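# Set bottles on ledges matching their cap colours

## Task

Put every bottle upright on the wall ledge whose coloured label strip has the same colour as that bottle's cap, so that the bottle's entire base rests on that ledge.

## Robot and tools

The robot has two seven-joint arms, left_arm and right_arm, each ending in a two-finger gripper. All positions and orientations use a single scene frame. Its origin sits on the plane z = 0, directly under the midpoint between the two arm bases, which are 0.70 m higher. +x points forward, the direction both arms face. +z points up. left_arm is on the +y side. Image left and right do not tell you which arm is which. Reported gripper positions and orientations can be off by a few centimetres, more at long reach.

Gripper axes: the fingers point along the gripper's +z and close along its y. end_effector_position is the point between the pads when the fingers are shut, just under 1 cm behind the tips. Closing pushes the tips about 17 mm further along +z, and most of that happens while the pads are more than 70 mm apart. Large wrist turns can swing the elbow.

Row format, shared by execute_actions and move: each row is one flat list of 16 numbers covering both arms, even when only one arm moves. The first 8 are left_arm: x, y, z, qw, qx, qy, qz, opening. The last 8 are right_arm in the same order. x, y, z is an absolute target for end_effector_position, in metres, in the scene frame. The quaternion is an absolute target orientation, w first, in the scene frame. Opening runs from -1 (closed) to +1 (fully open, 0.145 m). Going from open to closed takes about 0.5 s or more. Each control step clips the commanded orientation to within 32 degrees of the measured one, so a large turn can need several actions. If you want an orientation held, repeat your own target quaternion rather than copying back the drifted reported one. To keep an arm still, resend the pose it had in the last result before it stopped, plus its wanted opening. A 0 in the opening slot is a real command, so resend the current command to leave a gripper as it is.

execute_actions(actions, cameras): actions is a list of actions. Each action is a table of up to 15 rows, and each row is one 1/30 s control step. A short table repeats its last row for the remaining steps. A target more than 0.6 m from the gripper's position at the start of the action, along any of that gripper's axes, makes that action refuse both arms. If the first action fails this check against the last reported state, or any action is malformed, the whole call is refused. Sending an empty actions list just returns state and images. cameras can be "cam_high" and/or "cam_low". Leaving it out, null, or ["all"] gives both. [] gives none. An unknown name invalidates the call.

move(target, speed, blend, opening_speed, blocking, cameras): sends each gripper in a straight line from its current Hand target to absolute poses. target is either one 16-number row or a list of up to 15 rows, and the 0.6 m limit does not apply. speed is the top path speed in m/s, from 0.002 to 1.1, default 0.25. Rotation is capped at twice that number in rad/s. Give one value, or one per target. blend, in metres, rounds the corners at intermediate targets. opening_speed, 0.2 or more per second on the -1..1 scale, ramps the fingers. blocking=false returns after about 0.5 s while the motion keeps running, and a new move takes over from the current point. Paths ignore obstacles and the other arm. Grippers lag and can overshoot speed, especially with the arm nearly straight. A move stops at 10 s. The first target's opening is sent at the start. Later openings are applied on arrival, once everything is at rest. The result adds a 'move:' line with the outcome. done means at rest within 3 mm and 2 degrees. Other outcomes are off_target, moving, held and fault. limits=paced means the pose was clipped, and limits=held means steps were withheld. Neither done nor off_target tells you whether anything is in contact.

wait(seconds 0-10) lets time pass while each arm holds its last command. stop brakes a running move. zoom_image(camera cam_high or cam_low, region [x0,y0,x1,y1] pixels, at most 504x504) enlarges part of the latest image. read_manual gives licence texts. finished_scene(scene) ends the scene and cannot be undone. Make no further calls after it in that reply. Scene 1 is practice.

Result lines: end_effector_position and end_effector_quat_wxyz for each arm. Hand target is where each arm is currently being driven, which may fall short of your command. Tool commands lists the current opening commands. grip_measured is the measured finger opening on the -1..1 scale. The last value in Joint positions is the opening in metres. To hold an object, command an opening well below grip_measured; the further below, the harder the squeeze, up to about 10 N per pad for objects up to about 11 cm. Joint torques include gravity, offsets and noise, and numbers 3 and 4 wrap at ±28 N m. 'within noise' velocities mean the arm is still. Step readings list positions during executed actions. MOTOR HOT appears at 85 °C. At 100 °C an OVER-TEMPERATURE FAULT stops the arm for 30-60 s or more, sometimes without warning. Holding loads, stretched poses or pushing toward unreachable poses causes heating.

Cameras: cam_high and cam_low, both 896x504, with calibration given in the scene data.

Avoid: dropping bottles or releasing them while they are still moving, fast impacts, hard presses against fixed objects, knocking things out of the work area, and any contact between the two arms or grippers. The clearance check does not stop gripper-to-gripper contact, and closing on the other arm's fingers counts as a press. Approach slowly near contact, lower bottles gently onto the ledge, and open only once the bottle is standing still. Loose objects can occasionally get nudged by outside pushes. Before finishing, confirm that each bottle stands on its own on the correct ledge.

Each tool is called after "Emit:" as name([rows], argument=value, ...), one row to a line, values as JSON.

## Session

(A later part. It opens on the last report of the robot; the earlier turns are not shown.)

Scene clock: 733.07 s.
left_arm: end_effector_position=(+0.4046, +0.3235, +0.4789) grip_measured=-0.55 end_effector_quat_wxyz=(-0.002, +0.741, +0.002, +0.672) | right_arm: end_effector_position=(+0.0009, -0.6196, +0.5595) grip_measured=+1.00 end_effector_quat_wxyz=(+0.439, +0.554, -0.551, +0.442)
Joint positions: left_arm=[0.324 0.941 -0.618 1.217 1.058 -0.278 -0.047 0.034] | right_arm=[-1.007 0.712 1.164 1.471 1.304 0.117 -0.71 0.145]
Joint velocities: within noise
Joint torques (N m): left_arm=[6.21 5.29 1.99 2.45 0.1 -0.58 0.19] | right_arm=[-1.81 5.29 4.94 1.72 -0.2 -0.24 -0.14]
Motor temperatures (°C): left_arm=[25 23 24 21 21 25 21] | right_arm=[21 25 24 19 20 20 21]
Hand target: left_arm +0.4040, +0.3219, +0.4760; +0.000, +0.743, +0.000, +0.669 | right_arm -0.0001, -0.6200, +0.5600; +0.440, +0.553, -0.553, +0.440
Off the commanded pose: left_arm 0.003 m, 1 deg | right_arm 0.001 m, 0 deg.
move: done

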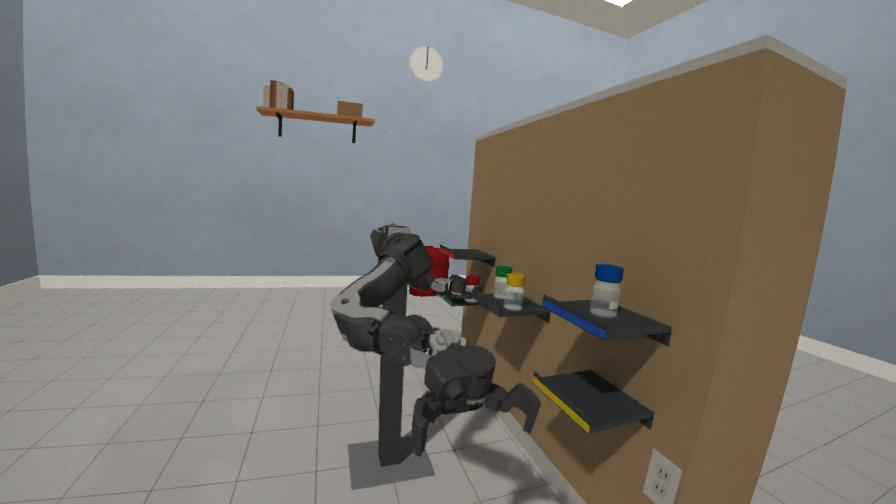

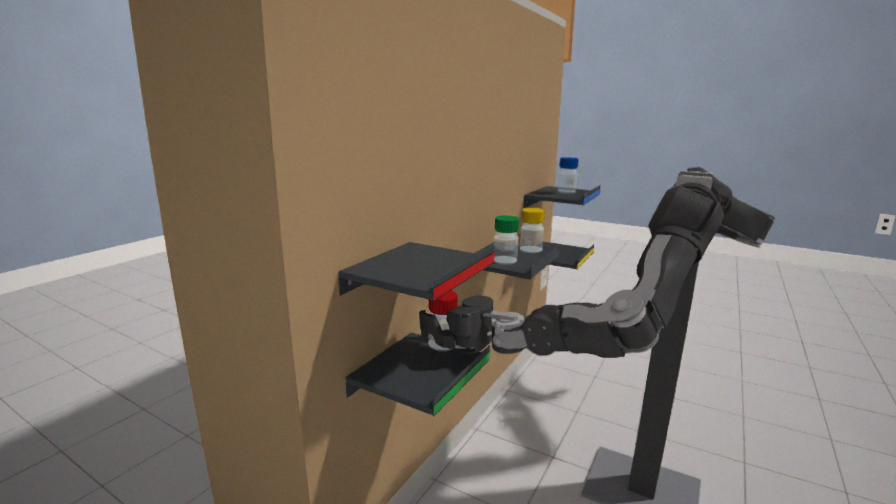

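Emit:
move([
  [0.404,0.322,0.508,0,0.7432,0,0.6691,-1,0.0,-0.51,0.32,0.2706,0.6533,-0.6533,0.2706,1],
  [0.25,0.322,0.508,0,0.7432,0,0.6691,-1,0.27,-0.31,0.28,0.0991,0.8924,-0.2391,0.3697,1],
  [0.22,0.36,0.60,0,0.7432,0,0.6691,-1,0.21,-0.18,0.45,-0.1081,0.7707,0.1359,0.613,1],
], speed=0.3)

Emit:
zoom_image(camera="cam_low", region=[440, 180, 620, 340])

Scene clock: 752.37 s.
left_arm: end_effector_position=(+0.2423, +0.3607, +0.5897) grip_measured=-0.55 end_effector_quat_wxyz=(-0.008, +0.738, -0.002, +0.675) | right_arm: end_effector_position=(+0.2097, -0.1805, +0.4487) grip_measured=+1.00 end_effector_quat_wxyz=(-0.107, +0.773, +0.134, +0.611)
Joint positions: left_arm=[0.7 2.011 -1.564 1.98 1.585 -0.776 0.022 0.034] | right_arm=[-0.766 0.992 -0.247 2.013 0.601 -0.385 -0.245 0.145]
Joint velocities: within noise
Joint torques (N m): left_arm=[2.02 5.5 1.51 0.13 0.18 -0.77 0.23] | right_arm=[0.28 3.76 2.14 3.51 -0.08 -0.53 0.1]
Motor temperatures (°C): left_arm=[24 23 24 21 21 25 21] | right_arm=[21 25 24 19 20 20 21]
Hand target: left_arm +0.2422, +0.3604, +0.5899; -0.006, +0.737, -0.003, +0.676 | right_arm +0.2100, -0.1800, +0.4500; -0.108, +0.771, +0.136, +0.613
Off the commanded pose: left_arm 0.025 m, 1 deg | right_arm 0.001 m, 0 deg.
joint read past its limit (left arm) — joint 2 (shoulder roll), upper limit.
joint sent to its limit (left arm) — joint 2 (shoulder roll), upper limit; joint 3 (upper arm roll), lower limit; joint 5 (forearm roll), upper limit. The joint targets are off in position, not in orientation.
move: off_target (left_arm)

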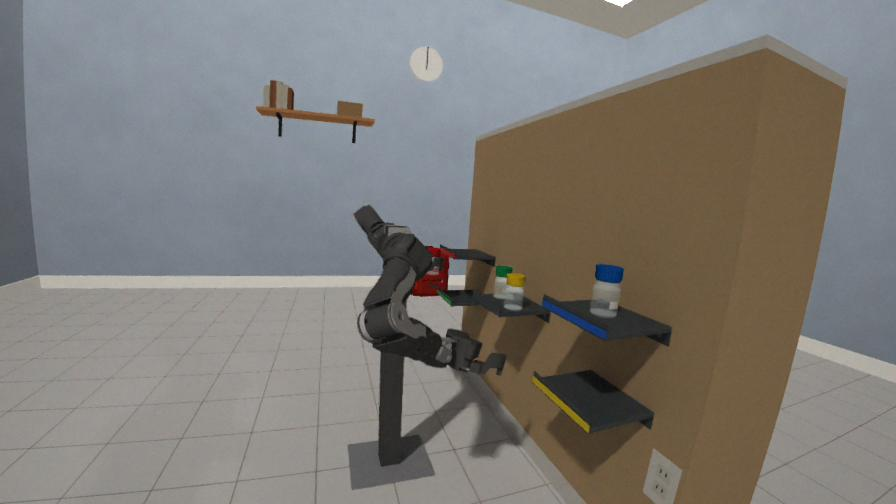

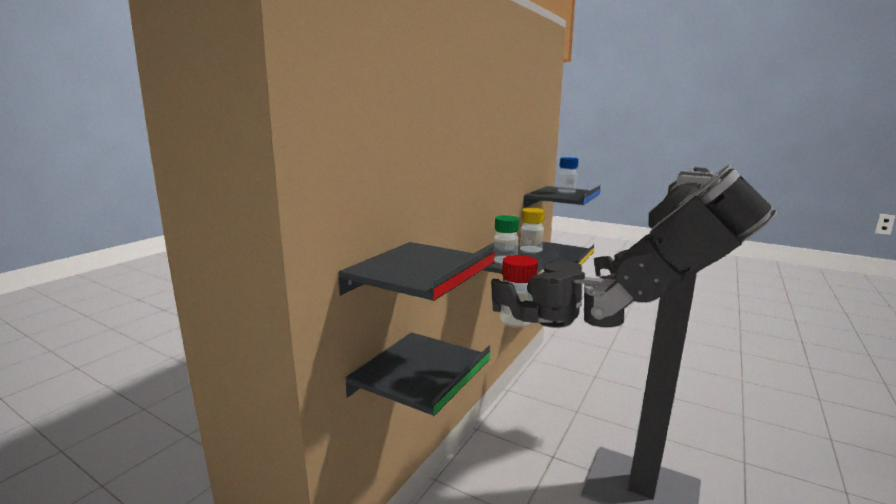

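Scaled by 2.800 from the camera's 896x504 image, which has a finer 1280x720 frame.

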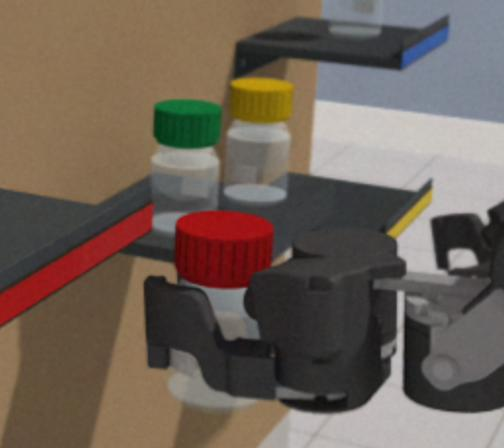

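Emit:
move([
  [0.25,0.41,0.71,0,0.7432,0,0.6691,-1,0.29,-0.2,0.2,0,0.9239,0,0.3827,1],
  [0.38,0.41,0.715,0,0.7432,0,0.6691,-1,0.22,-0.2,0.42,-0.1081,0.7707,0.1359,0.613,1],
  [0.395,0.41,0.715,0,0.7432,0,0.6691,-1,0.26,-0.21,0.6,-0.2561,0.6866,0.2844,0.6182,1],
], speed=0.3)

Emit:
zoom_image(camera="cam_low", region=[320, 130, 540, 320])

Scene clock: 771.43 s.
left_arm: end_effector_position=(+0.3948, +0.4105, +0.7115) grip_measured=-0.55 end_effector_quat_wxyz=(-0.001, +0.747, +0.001, +0.665) | right_arm: end_effector_position=(+0.2605, -0.2100, +0.6005) grip_measured=+1.00 end_effector_quat_wxyz=(-0.254, +0.686, +0.284, +0.620)
Joint positions: left_arm=[1.517 1.466 -1.346 1.293 1.497 0.277 0.179 0.034] | right_arm=[-1.295 1.298 0.943 1.986 1.289 -0.214 0.568 0.145]
Joint velocities: within noise
Joint torques (N m): left_arm=[7.13 0.36 4.14 0.28 0.21 -0.75 0.19] | right_arm=[1.57 1.65 4.05 1.18 0.5 -0.22 0.15]
Motor temperatures (°C): left_arm=[24 23 24 21 21 26 21] | right_arm=[21 25 23 19 20 21 21]
Hand target: left_arm +0.3950, +0.4100, +0.7151; +0.000, +0.743, +0.000, +0.669 | right_arm +0.2600, -0.2099, +0.6000; -0.256, +0.687, +0.284, +0.618
Off the commanded pose: left_arm 0.004 m, 1 deg | right_arm 0.001 m, 0 deg.
move: off_target (left_arm)

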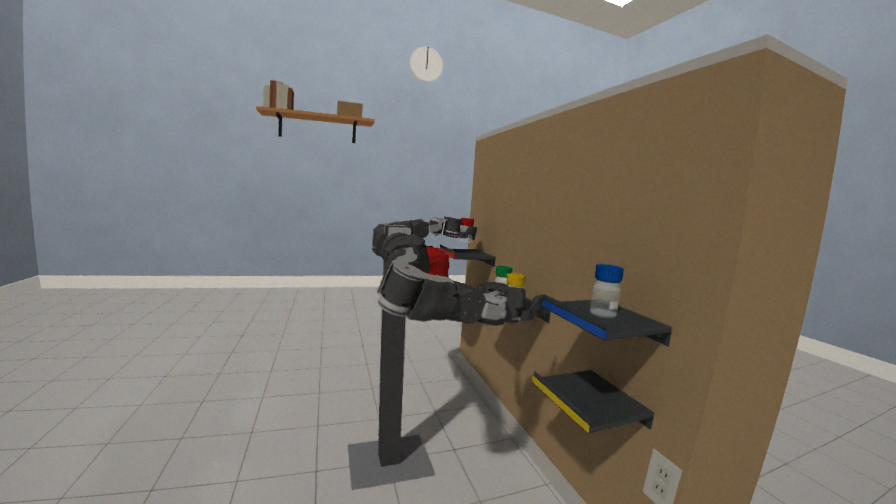

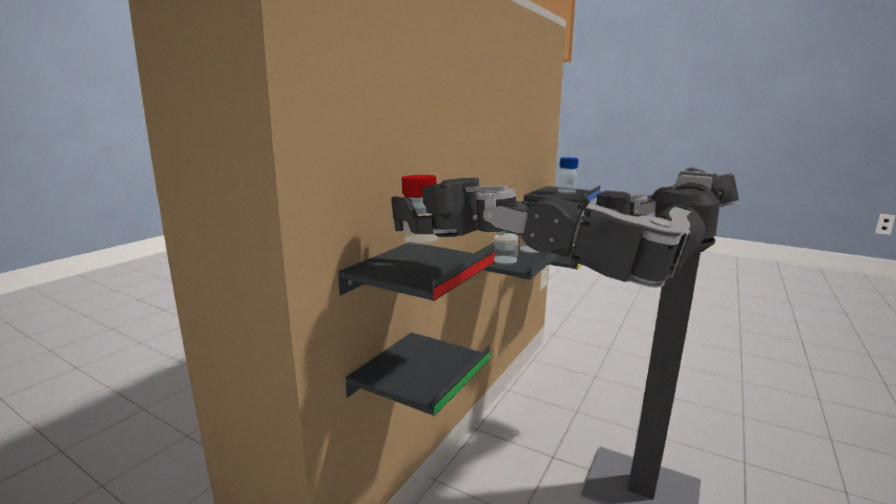

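Scaled by 2.291 from the camera's 896x504 image, which has a finer 1280x720 frame.

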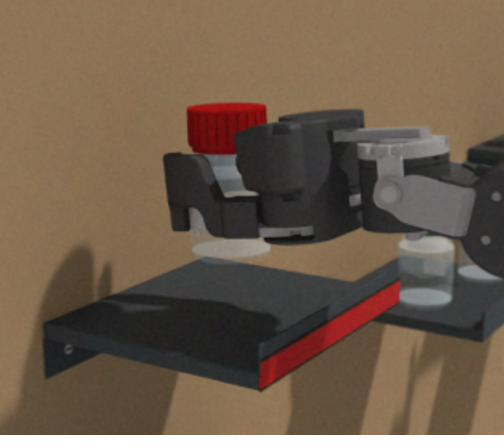

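Emit:
move([
  [0.395,0.41,0.688,0,0.7432,0,0.6691,-1,0.33,-0.147,0.593,-0.2561,0.6866,0.2844,0.6182,1],
], speed=0.08)

Emit:
zoom_image(camera="cam_low", region=[320, 130, 540, 320])

Emit:
zoom_image(camera="cam_high", region=[460, 220, 620, 340])

Scene clock: 785.50 s.
left_arm: end_effector_position=(+0.3954, +0.4094, +0.6874) grip_measured=-0.55 end_effector_quat_wxyz=(+0.001, +0.745, -0.001, +0.667) | right_arm: end_effector_position=(+0.3300, -0.1459, +0.5950) grip_measured=+1.00 end_effector_quat_wxyz=(-0.257, +0.684, +0.288, +0.619)
Joint positions: left_arm=[1.409 1.475 -1.347 1.304 1.519 0.167 0.179 0.034] | right_arm=[-1.311 1.834 0.836 1.887 1.451 -0.381 0.203 0.145]
Joint velocities: within noise
Joint torques (N m): left_arm=[5.66 1.94 3.4 0.75 0.32 -0.93 0.03] | right_arm=[3.78 1.52 2.74 0.61 0.29 -0.53 -0.14]
Motor temperatures (°C): left_arm=[25 22 26 21 21 26 21] | right_arm=[21 25 23 19 20 20 21]
Hand target: left_arm +0.3950, +0.4100, +0.6880; +0.000, +0.743, +0.000, +0.669 | right_arm +0.3300, -0.1471, +0.5930; -0.256, +0.687, +0.284, +0.618
Off the commanded pose: left_arm 0.001 m, 0 deg | right_arm 0.002 m, 0 deg.
joint sent to its limit (right arm) — joint 1 (shoulder pitch), lower limit. The joint targets still meet the commanded pose.
move: done

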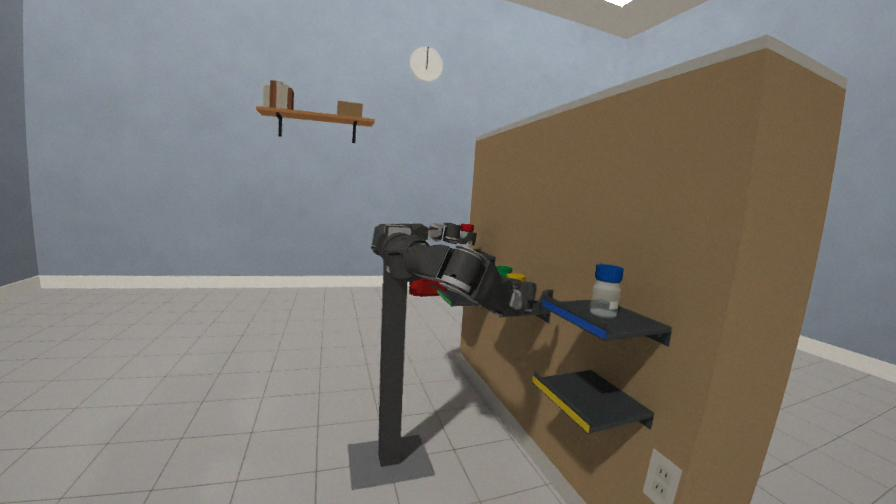

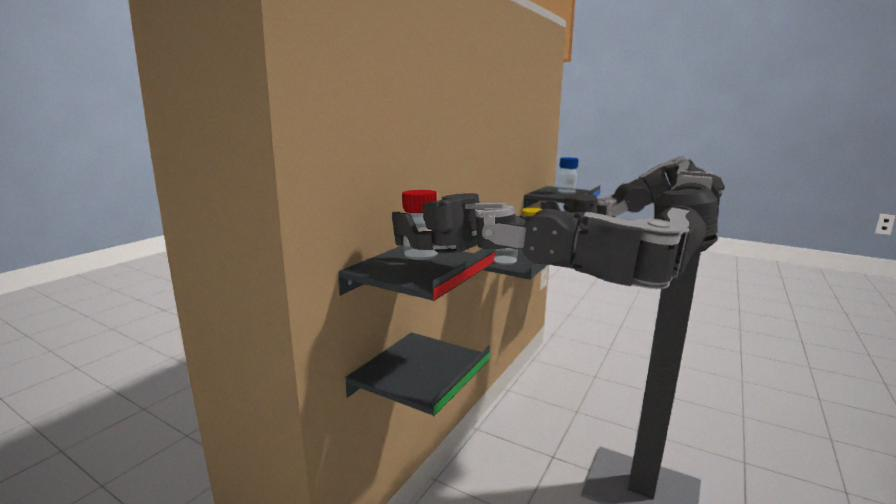

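Scaled by 2.291 from the camera's 896x504 image, which has a finer 1280x720 frame.

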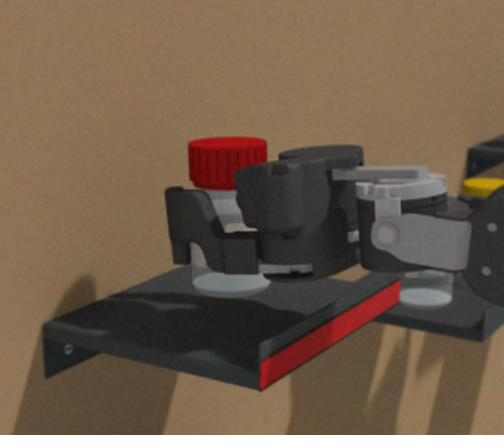

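Scaled by 3.150 from the camera's 896x504 image, which has a finer 1280x720 frame.

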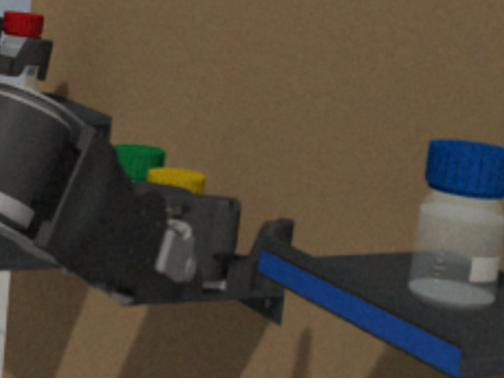

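Emit:
move([
  [0.395,0.41,0.674,0,0.7432,0,0.6691,-1,0.373,-0.104,0.593,-0.2561,0.6866,0.2844,0.6182,1],
], speed=0.03)

Emit:
zoom_image(camera="cam_low", region=[380, 130, 600, 320])

Emit:
zoom_image(camera="cam_high", region=[460, 220, 620, 340])

Scene clock: 797.20 s.
left_arm: end_effector_position=(+0.3953, +0.4091, +0.6736) grip_measured=-0.55 end_effector_quat_wxyz=(+0.001, +0.745, -0.001, +0.667) | right_arm: end_effector_position=(+0.3566, -0.1177, +0.5996) grip_measured=+1.00 end_effector_quat_wxyz=(-0.228, +0.724, +0.290, +0.582)
Joint positions: left_arm=[1.35 1.476 -1.347 1.304 1.53 0.108 0.179 0.034] | right_arm=[-1.31 1.998 0.942 1.87 1.54 -0.186 0.056 0.145]
Joint velocities: within noise
Joint torques (N m): left_arm=[5.58 2.36 3.36 0.62 0.32 -0.95 -0.01] | right_arm=[4.71 1.2 5.5 0.57 0.25 -0.29 -0.14]
Motor temperatures (°C): left_arm=[25 22 26 21 21 26 21] | right_arm=[21 25 23 19 20 21 21]
Hand target: left_arm +0.3950, +0.4100, +0.6741; +0.000, +0.743, +0.000, +0.669 | right_arm +0.3572, -0.1178, +0.6001; -0.227, +0.725, +0.288, +0.583
Off the commanded pose: left_arm 0.001 m, 0 deg | right_arm 0.022 m, 7 deg.
joint read past its limit (right arm) — joint 2 (shoulder roll), upper limit.
joint sent to its limit (right arm) — joint 1 (shoulder pitch), lower limit; joint 2 (shoulder roll), upper limit. The joint targets are off in position and orientation.
move: off_target (right_arm)

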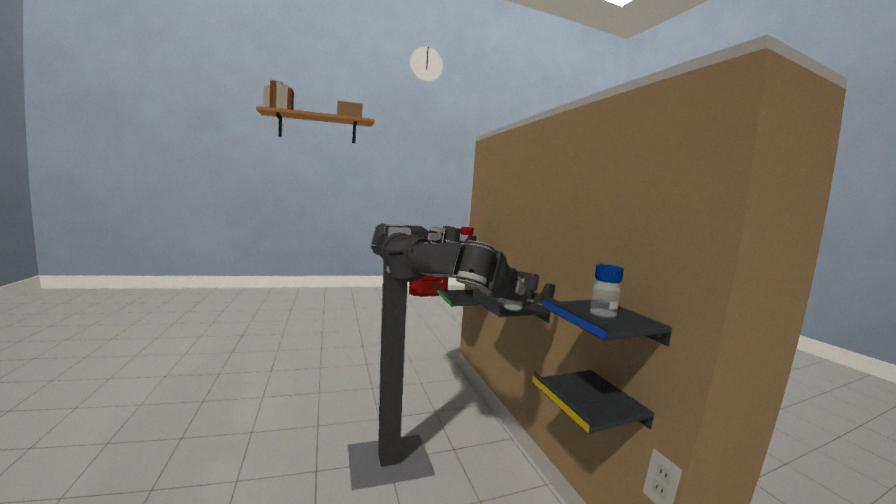

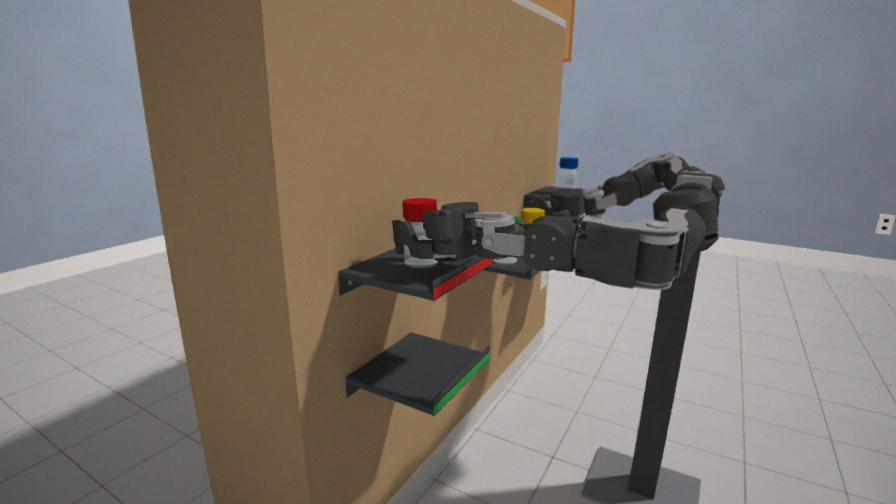

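Scaled by 2.291 from the camera's 896x504 image, which has a finer 1280x720 frame.

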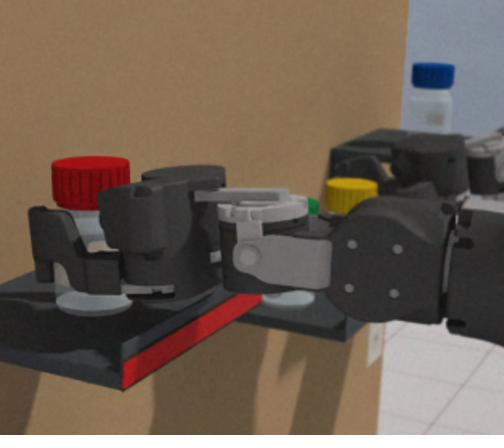

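Scaled by 3.150 from the camera's 896x504 image, which has a finer 1280x720 frame.

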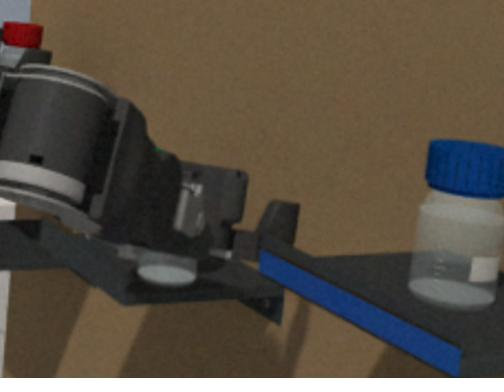

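Emit:
move([
  [0.395,0.41,0.668,0,0.7432,0,0.6691,-1,0.25,-0.22,0.595,-0.2561,0.6866,0.2844,0.6182,1],
  [0.395,0.41,0.664,0,0.7432,0,0.6691,-1,0.2,-0.35,0.5,0.1,0.77,0,0.62,1],
], speed=0.2)

Emit:
zoom_image(camera="cam_low", region=[380, 130, 600, 320])

Scene clock: 818.37 s.
left_arm: end_effector_position=(+0.3954, +0.4094, +0.6729) grip_measured=-0.55 end_effector_quat_wxyz=(+0.002, +0.733, -0.001, +0.680) | right_arm: end_effector_position=(+0.2007, -0.3497, +0.5021) grip_measured=+1.00 end_effector_quat_wxyz=(+0.099, +0.773, +0.001, +0.627)
Joint positions: left_arm=[1.322 1.477 -1.347 1.304 1.544 0.046 0.179 0.034] | right_arm=[-1.156 0.74 0.579 1.975 0.796 -0.264 -0.078 0.145]
Joint velocities: within noise
Joint torques (N m): left_arm=[3.92 2.12 1.85 0.25 0.13 -0.32 -0.02] | right_arm=[-0.62 2.2 2.09 2.24 0.05 -0.32 -0.22]
Motor temperatures (°C): left_arm=[24 22 26 21 21 26 21] | right_arm=[22 24 24 19 20 20 21]
Hand target: left_arm +0.3948, +0.4101, +0.6641; +0.000, +0.743, +0.000, +0.669 | right_arm +0.2000, -0.3500, +0.5000; +0.101, +0.775, +0.000, +0.624
Off the commanded pose: left_arm 0.009 m, 2 deg | right_arm 0.002 m, 0 deg.
move: off_target (left_arm)

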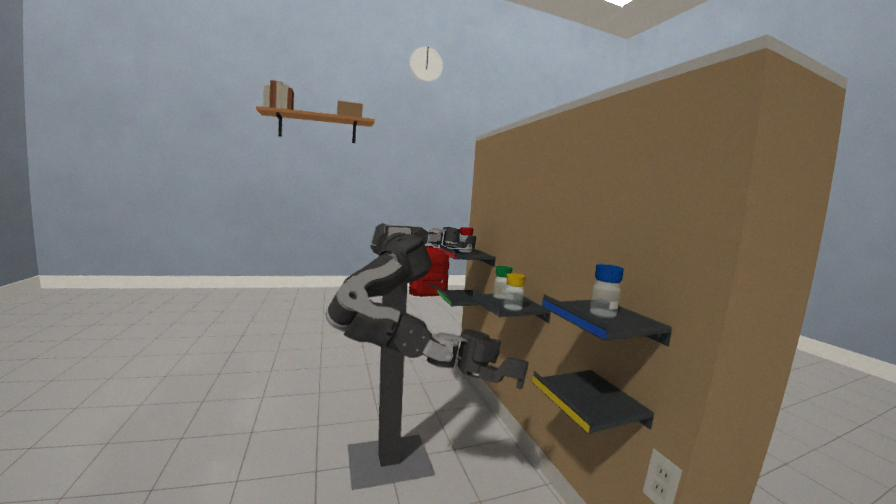

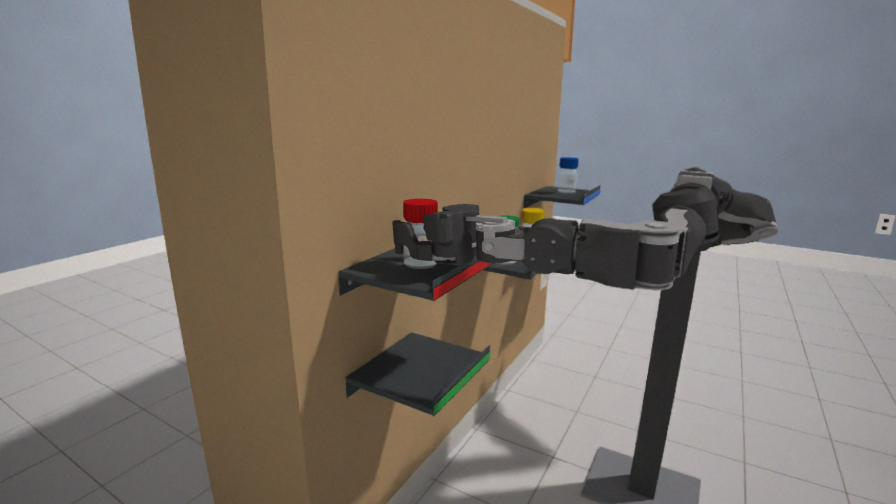

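Scaled by 2.291 from the camera's 896x504 image, which has a finer 1280x720 frame.

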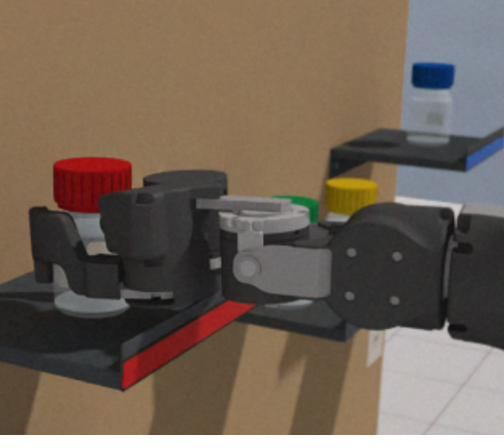

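Emit:
move([
  [0.395,0.41,0.672,0,0.7372,0,0.6757,-1,0.0,-0.51,0.32,0.2706,0.6533,-0.6533,0.2706,1],
  [0.395,0.41,0.672,0,0.7372,0,0.6757,0.6,0.0,-0.51,0.32,0.2706,0.6533,-0.6533,0.2706,1],
  [0.275,0.41,0.674,0,0.7372,0,0.6757,0.6,0.27,-0.31,0.28,0.0991,0.8924,-0.2391,0.3697,1],
  [0.23,0.41,0.6,0,0.7372,0,0.6757,0.6,0.21,-0.18,0.45,-0.1081,0.7707,0.1359,0.613,1],
], speed=0.3, opening_speed=1.5)

Emit:
zoom_image(camera="cam_low", region=[360, 130, 600, 320])

Scene clock: 839.80 s.
left_arm: end_effector_position=(+0.2320, +0.4104, +0.6006) grip_measured=+0.60 end_effector_quat_wxyz=(-0.031, +0.732, -0.155, +0.663) | right_arm: end_effector_position=(+0.2097, -0.1805, +0.4487) grip_measured=+1.00 end_effector_quat_wxyz=(-0.107, +0.773, +0.134, +0.611)
Joint positions: left_arm=[0.739 2.012 -1.563 1.613 1.585 -0.786 0.465 0.119] | right_arm=[-0.766 0.992 -0.247 2.013 0.601 -0.385 -0.245 0.145]
Joint velocities: within noise
Joint torques (N m): left_arm=[0.78 6.13 1.63 -0.34 0.4 -0.58 -0.14] | right_arm=[0.25 3.71 2.14 3.41 -0.11 -0.52 0.08]
Motor temperatures (°C): left_arm=[24 22 26 21 21 26 21] | right_arm=[21 25 23 19 20 20 21]
Hand target: left_arm +0.2317, +0.4102, +0.5992; -0.030, +0.733, -0.153, +0.662 | right_arm +0.2100, -0.1801, +0.4499; -0.108, +0.771, +0.136, +0.613
Off the commanded pose: left_arm 0.002 m, 18 deg | right_arm 0.001 m, 0 deg.
joint read past its limit (left arm) — joint 2 (shoulder roll), upper limit.
joint sent to its limit (left arm) — joint 2 (shoulder roll), upper limit; joint 3 (upper arm roll), lower limit; joint 5 (forearm roll), upper limit; joint 6 (wrist pitch), lower limit. The joint targets are off in orientation, not in position.
move: off_target (left_arm)

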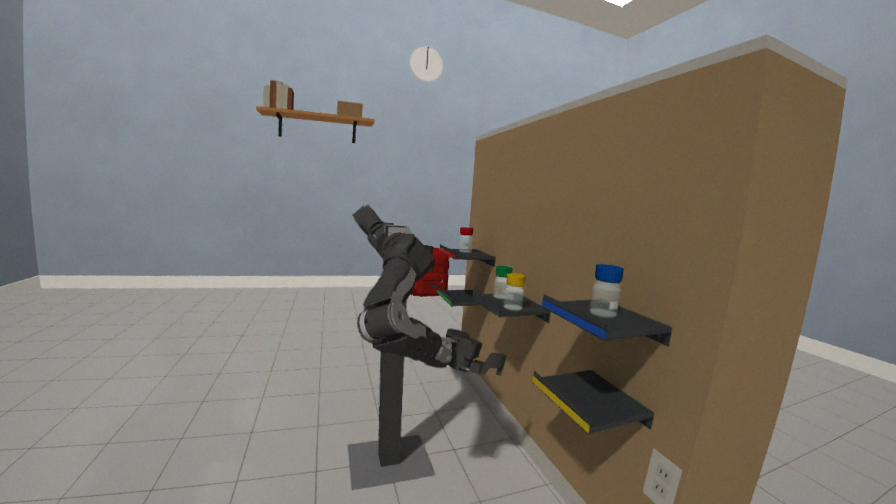

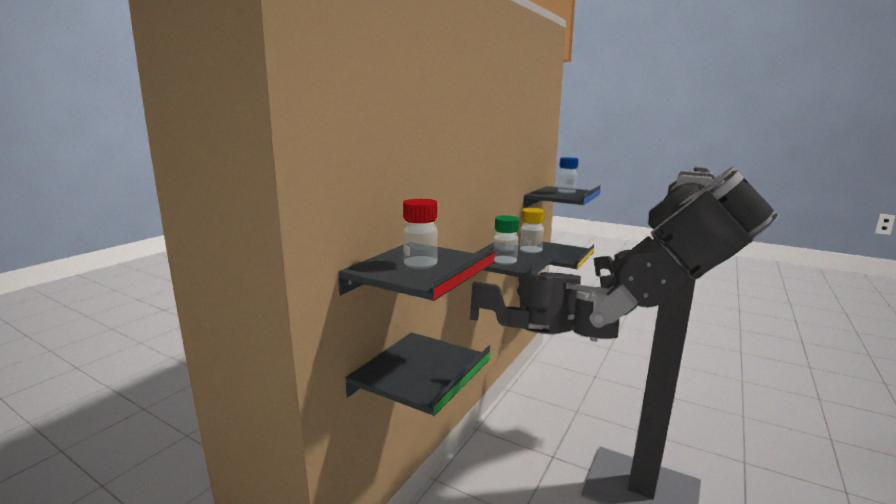

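Scaled by 2.100 from the camera's 896x504 image, which has a finer 1280x720 frame.

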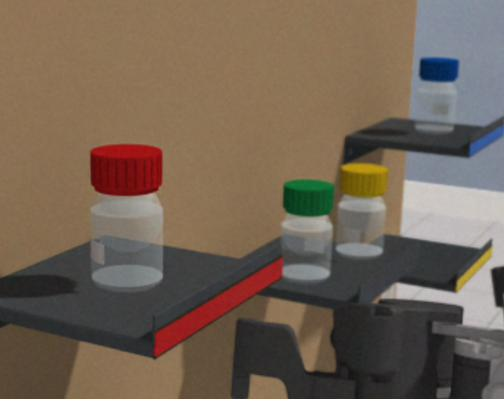

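Emit:
move([
  [0.1,0.5,0.42,-0.2706,0.6533,0.6533,0.2706,1,0.24,0.0,0.68,-0.2382,0.723,0.2995,0.5751,0.7],
  [0.05,0.51,0.32,-0.2706,0.6533,0.6533,0.2706,1,0.25,-0.05,0.68,-0.2382,0.723,0.2995,0.5751,0.7],
], speed=0.3)

Scene clock: 863.87 s.
left_arm: end_effector_position=(+0.0503, +0.5102, +0.3205) grip_measured=+1.00 end_effector_quat_wxyz=(-0.271, +0.653, +0.653, +0.270) | right_arm: end_effector_position=(+0.2511, -0.0499, +0.6796) grip_measured=+0.70 end_effector_quat_wxyz=(-0.264, +0.704, +0.327, +0.573)
Joint positions: left_arm=[-0.564 0.615 0.442 1.202 1.477 0.021 -0.747 0.145] | right_arm=[0.607 0.967 -0.351 2.441 1.559 0.784 -0.311 0.125]
Joint velocities: within noise
Joint torques (N m): left_arm=[-0.51 5.95 1.77 2.82 -0.17 -0.44 0.22] | right_arm=[3.13 2.76 3.58 0.73 0.02 -0.34 0.15]
Motor temperatures (°C): left_arm=[23 24 25 21 21 25 21] | right_arm=[21 25 23 20 20 21 21]
Hand target: left_arm +0.0499, +0.5100, +0.3200; -0.271, +0.653, +0.653, +0.270 | right_arm +0.2506, -0.0501, +0.6798; -0.264, +0.704, +0.328, +0.572
Off the commanded pose: left_arm 0.001 m, 0 deg | right_arm 0.001 m, 5 deg.
joint sent to its limit (right arm) — joint 4 (elbow), upper limit, where the elbow is as bent as it goes; joint 5 (forearm roll), upper limit; joint 6 (wrist pitch), upper limit. The joint targets are off in orientation, not in position.
move: off_target (right_arm); limits=paced

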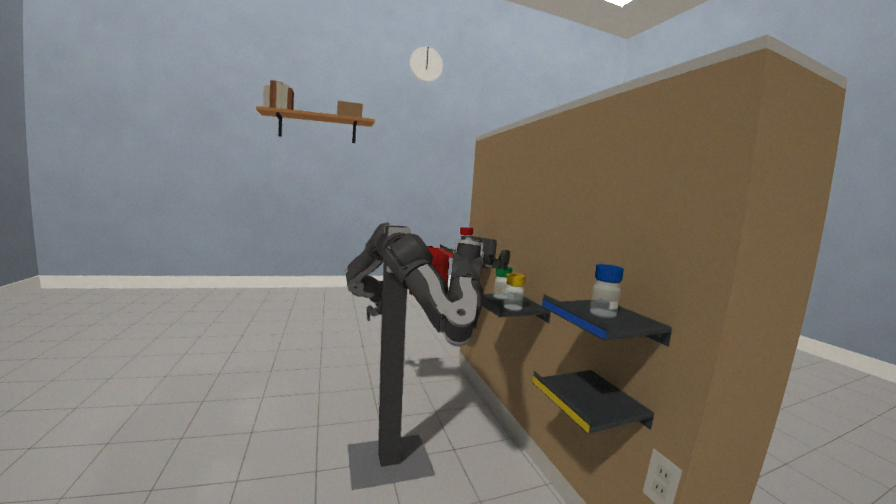

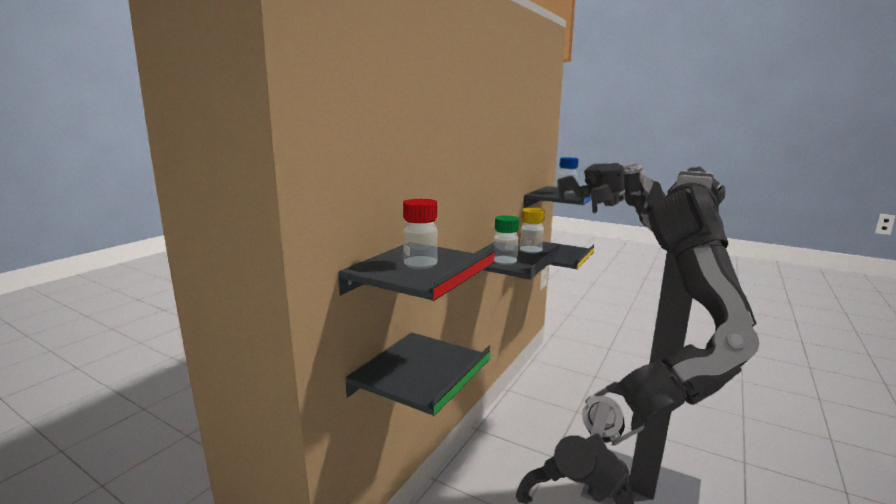

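Emit:
move([
  [0.27,0.32,0.28,-0.0991,0.8924,0.2391,0.3697,1,0.295,-0.175,0.66,-0.2561,0.6866,0.2844,0.6182,0.8],
  [0.27,0.32,0.28,-0.0991,0.8924,0.2391,0.3697,1,0.295,-0.18,0.593,-0.2561,0.6866,0.2844,0.6182,0.8],
  [0.27,0.32,0.28,-0.0991,0.8924,0.2391,0.3697,1,0.335,-0.14,0.593,-0.2561,0.6866,0.2844,0.6182,0.8],
], speed=0.2)

Emit:
zoom_image(camera="cam_low", region=[480, 160, 620, 290])

Emit:
zoom_image(camera="cam_high", region=[460, 220, 580, 340])

Scene clock: 879.83 s.
left_arm: end_effector_position=(+0.2718, +0.3211, +0.2825) grip_measured=+1.00 end_effector_quat_wxyz=(-0.100, +0.890, +0.241, +0.373) | right_arm: end_effector_position=(+0.3344, -0.1396, +0.5948) grip_measured=+0.80 end_effector_quat_wxyz=(-0.258, +0.684, +0.286, +0.620)
Joint positions: left_arm=[-0.037 0.613 -0.408 1.177 1.089 0.076 -0.507 0.145] | right_arm=[0.177 0.95 -0.202 1.88 0.944 0.275 0.426 0.132]
Joint velocities: within noise
Joint torques (N m): left_arm=[3.68 4.13 0.76 2.76 -0.07 -0.38 0.27] | right_arm=[3.94 4.47 2.91 2.11 0.28 -0.23 -0.15]
Motor temperatures (°C): left_arm=[23 24 25 21 21 25 21] | right_arm=[21 24 23 19 20 20 21]
Hand target: left_arm +0.2700, +0.3200, +0.2801; -0.099, +0.892, +0.239, +0.370 | right_arm +0.3350, -0.1400, +0.5930; -0.256, +0.687, +0.284, +0.618
Off the commanded pose: left_arm 0.003 m, 1 deg | right_arm 0.002 m, 0 deg.
move: done

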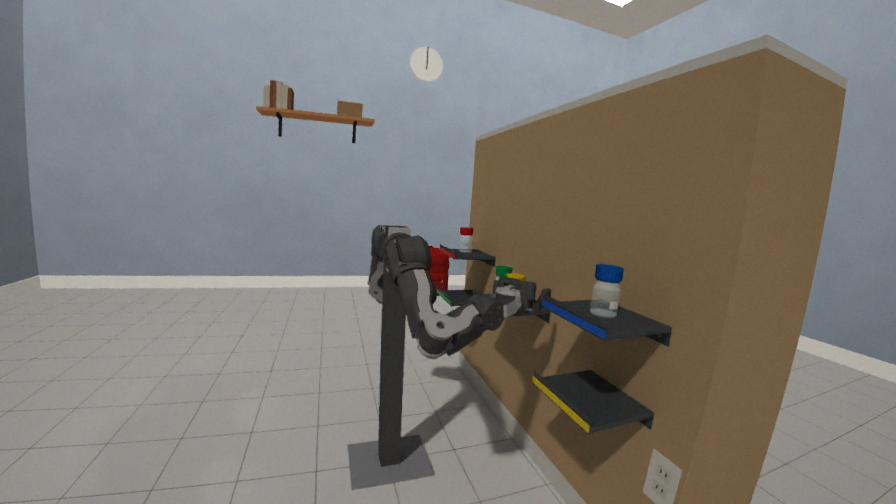

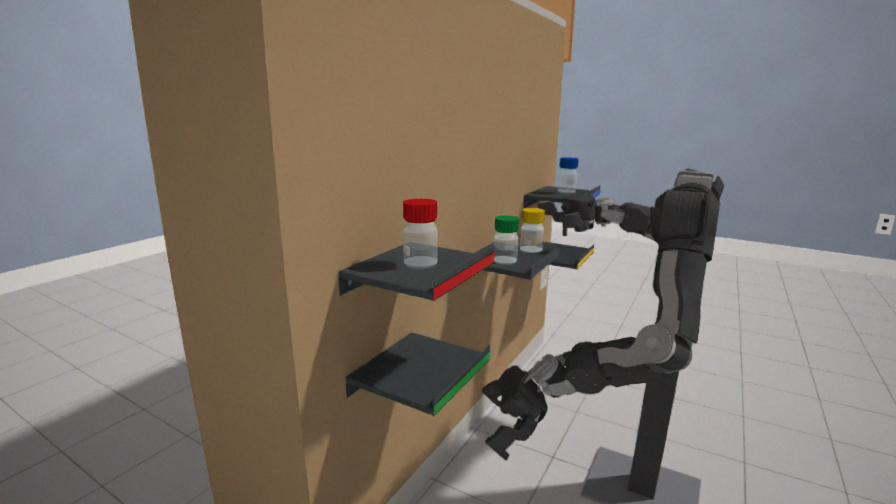

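Scaled by 3.600 from the camera's 896x504 image, which has a finer 1280x720 frame.

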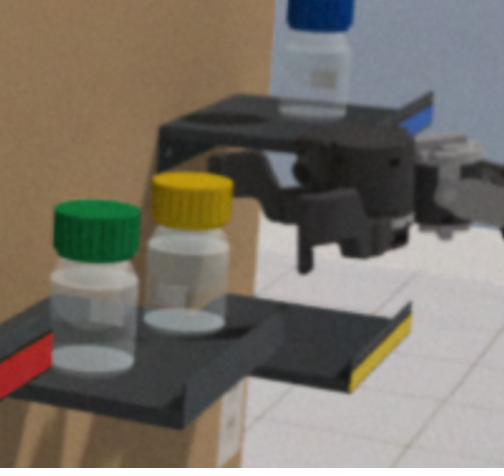

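Scaled by 4.200 from the camera's 896x504 image, which has a finer 1280x720 frame.

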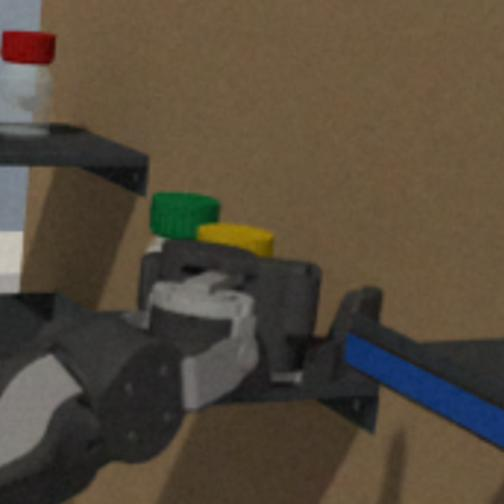

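Emit:
move([
  [0.27,0.32,0.28,-0.0991,0.8924,0.2391,0.3697,1,0.374,-0.101,0.588,-0.2561,0.6866,0.2844,0.6182,0.8],
], speed=0.07)

Emit:
zoom_image(camera="cam_low", region=[480, 160, 620, 290])

Emit:
zoom_image(camera="cam_high", region=[460, 220, 580, 340])

Scene clock: 902.10 s.
left_arm: end_effector_position=(+0.2718, +0.3211, +0.2825) grip_measured=+1.00 end_effector_quat_wxyz=(-0.100, +0.890, +0.241, +0.373) | right_arm: end_effector_position=(+0.3734, -0.1005, +0.5903) grip_measured=+0.80 end_effector_quat_wxyz=(-0.258, +0.683, +0.285, +0.621)
Joint positions: left_arm=[-0.037 0.613 -0.408 1.177 1.089 0.076 -0.507 0.145] | right_arm=[0.443 0.747 -0.412 1.738 0.825 0.348 0.371 0.132]
Joint velocities: within noise
Joint torques (N m): left_arm=[3.68 4.13 0.76 2.74 -0.07 -0.37 0.27] | right_arm=[4.92 3.02 2.77 2.43 0.26 -0.24 -0.13]
Motor temperatures (°C): left_arm=[23 23 24 21 21 25 21] | right_arm=[22 25 23 19 20 20 21]
Hand target: left_arm +0.2700, +0.3200, +0.2801; -0.099, +0.892, +0.239, +0.370 | right_arm +0.3740, -0.1010, +0.5880; -0.256, +0.687, +0.284, +0.618
Off the commanded pose: left_arm 0.003 m, 1 deg | right_arm 0.002 m, 1 deg.
move: done

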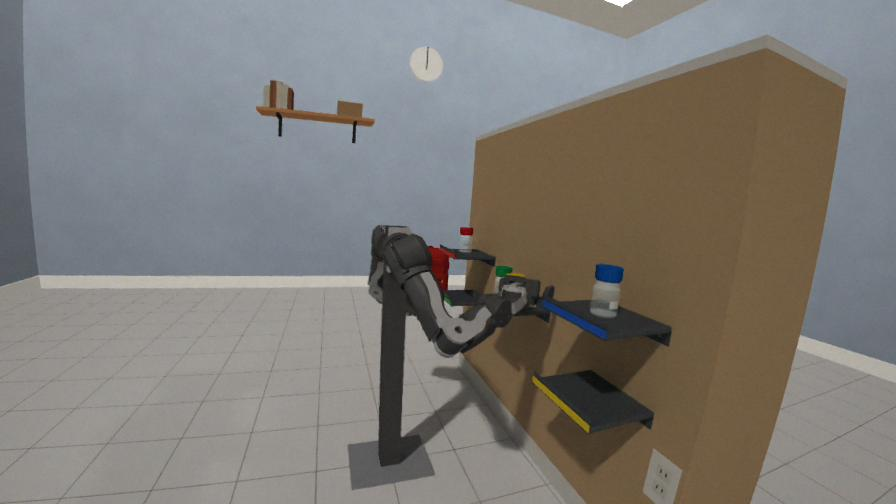

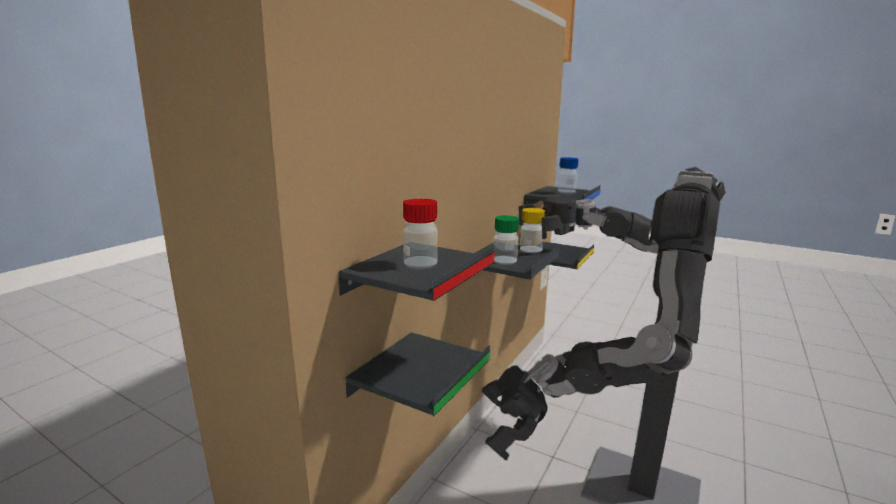

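Scaled by 3.600 from the camera's 896x504 image, which has a finer 1280x720 frame.

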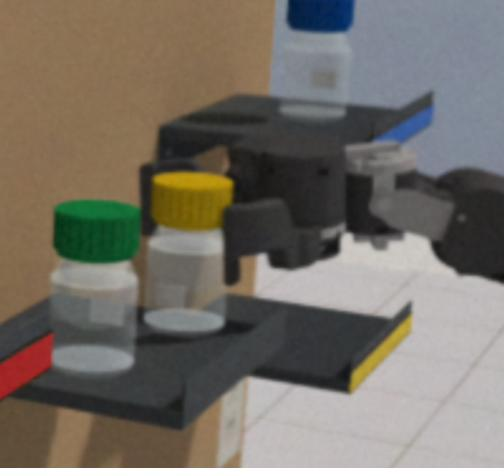

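Scaled by 4.200 from the camera's 896x504 image, which has a finer 1280x720 frame.

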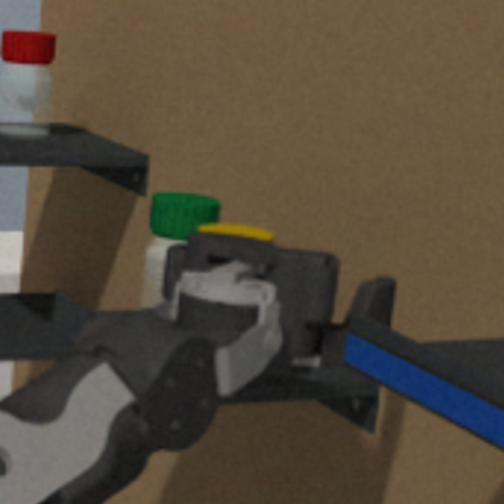

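Emit:
move([
  [0.27,0.32,0.28,-0.0991,0.8924,0.2391,0.3697,1,0.378,-0.097,0.588,-0.2561,0.6866,0.2844,0.6182,0.8],
  [0.27,0.32,0.28,-0.0991,0.8924,0.2391,0.3697,1,0.378,-0.097,0.588,-0.2561,0.6866,0.2844,0.6182,-1],
], speed=0.05, opening_speed=1.2)

Emit:
zoom_image(camera="cam_low", region=[480, 160, 620, 290])

Scene clock: 925.03 s.
left_arm: end_effector_position=(+0.2718, +0.3211, +0.2825) grip_measured=+1.00 end_effector_quat_wxyz=(-0.100, +0.890, +0.241, +0.373) | right_arm: end_effector_position=(+0.3772, -0.0963, +0.5894) grip_measured=-0.32 end_effector_quat_wxyz=(-0.259, +0.684, +0.286, +0.619)
Joint positions: left_arm=[-0.037 0.613 -0.408 1.177 1.089 0.076 -0.507 0.145] | right_arm=[0.461 0.718 -0.418 1.72 0.804 0.362 0.375 0.051]
Joint velocities: within noise
Joint torques (N m): left_arm=[3.68 4.13 0.76 2.74 -0.07 -0.38 0.27] | right_arm=[5.1 2.76 3.15 2.59 0.27 -0.29 -0.16]
Motor temperatures (°C): left_arm=[23 23 24 21 21 25 21] | right_arm=[22 24 23 19 20 20 21]
Hand target: left_arm +0.2700, +0.3200, +0.2801; -0.099, +0.892, +0.239, +0.370 | right_arm +0.3780, -0.0970, +0.5879; -0.256, +0.687, +0.284, +0.618
Off the commanded pose: left_arm 0.003 m, 1 deg | right_arm 0.002 m, 0 deg.
move: done

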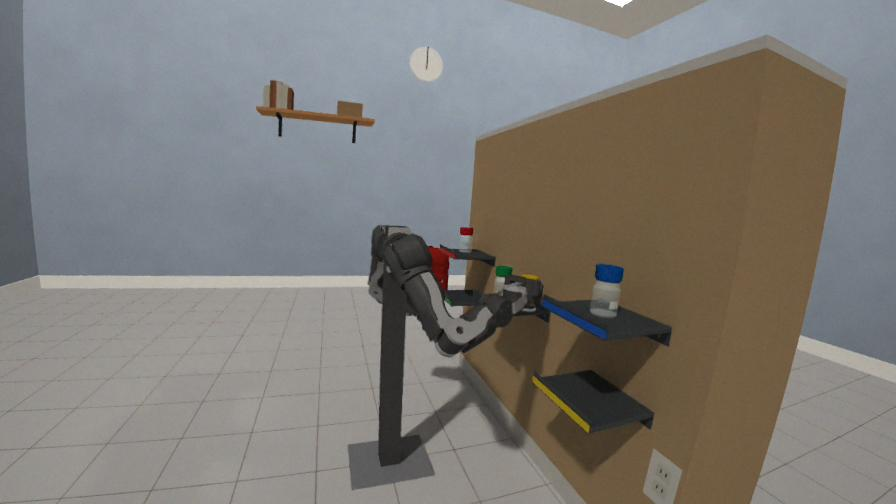

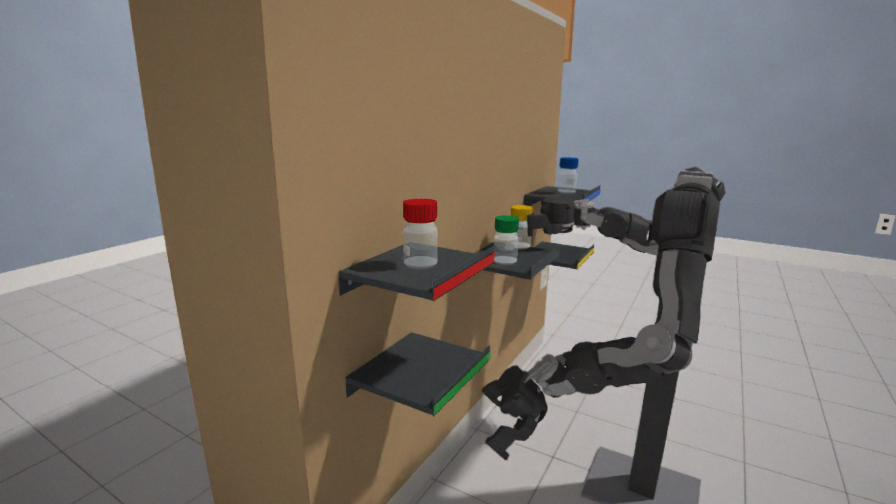

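Scaled by 3.600 from the camera's 896x504 image, which has a finer 1280x720 frame.

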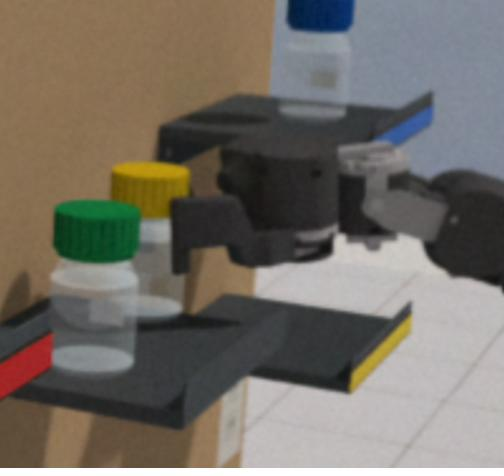

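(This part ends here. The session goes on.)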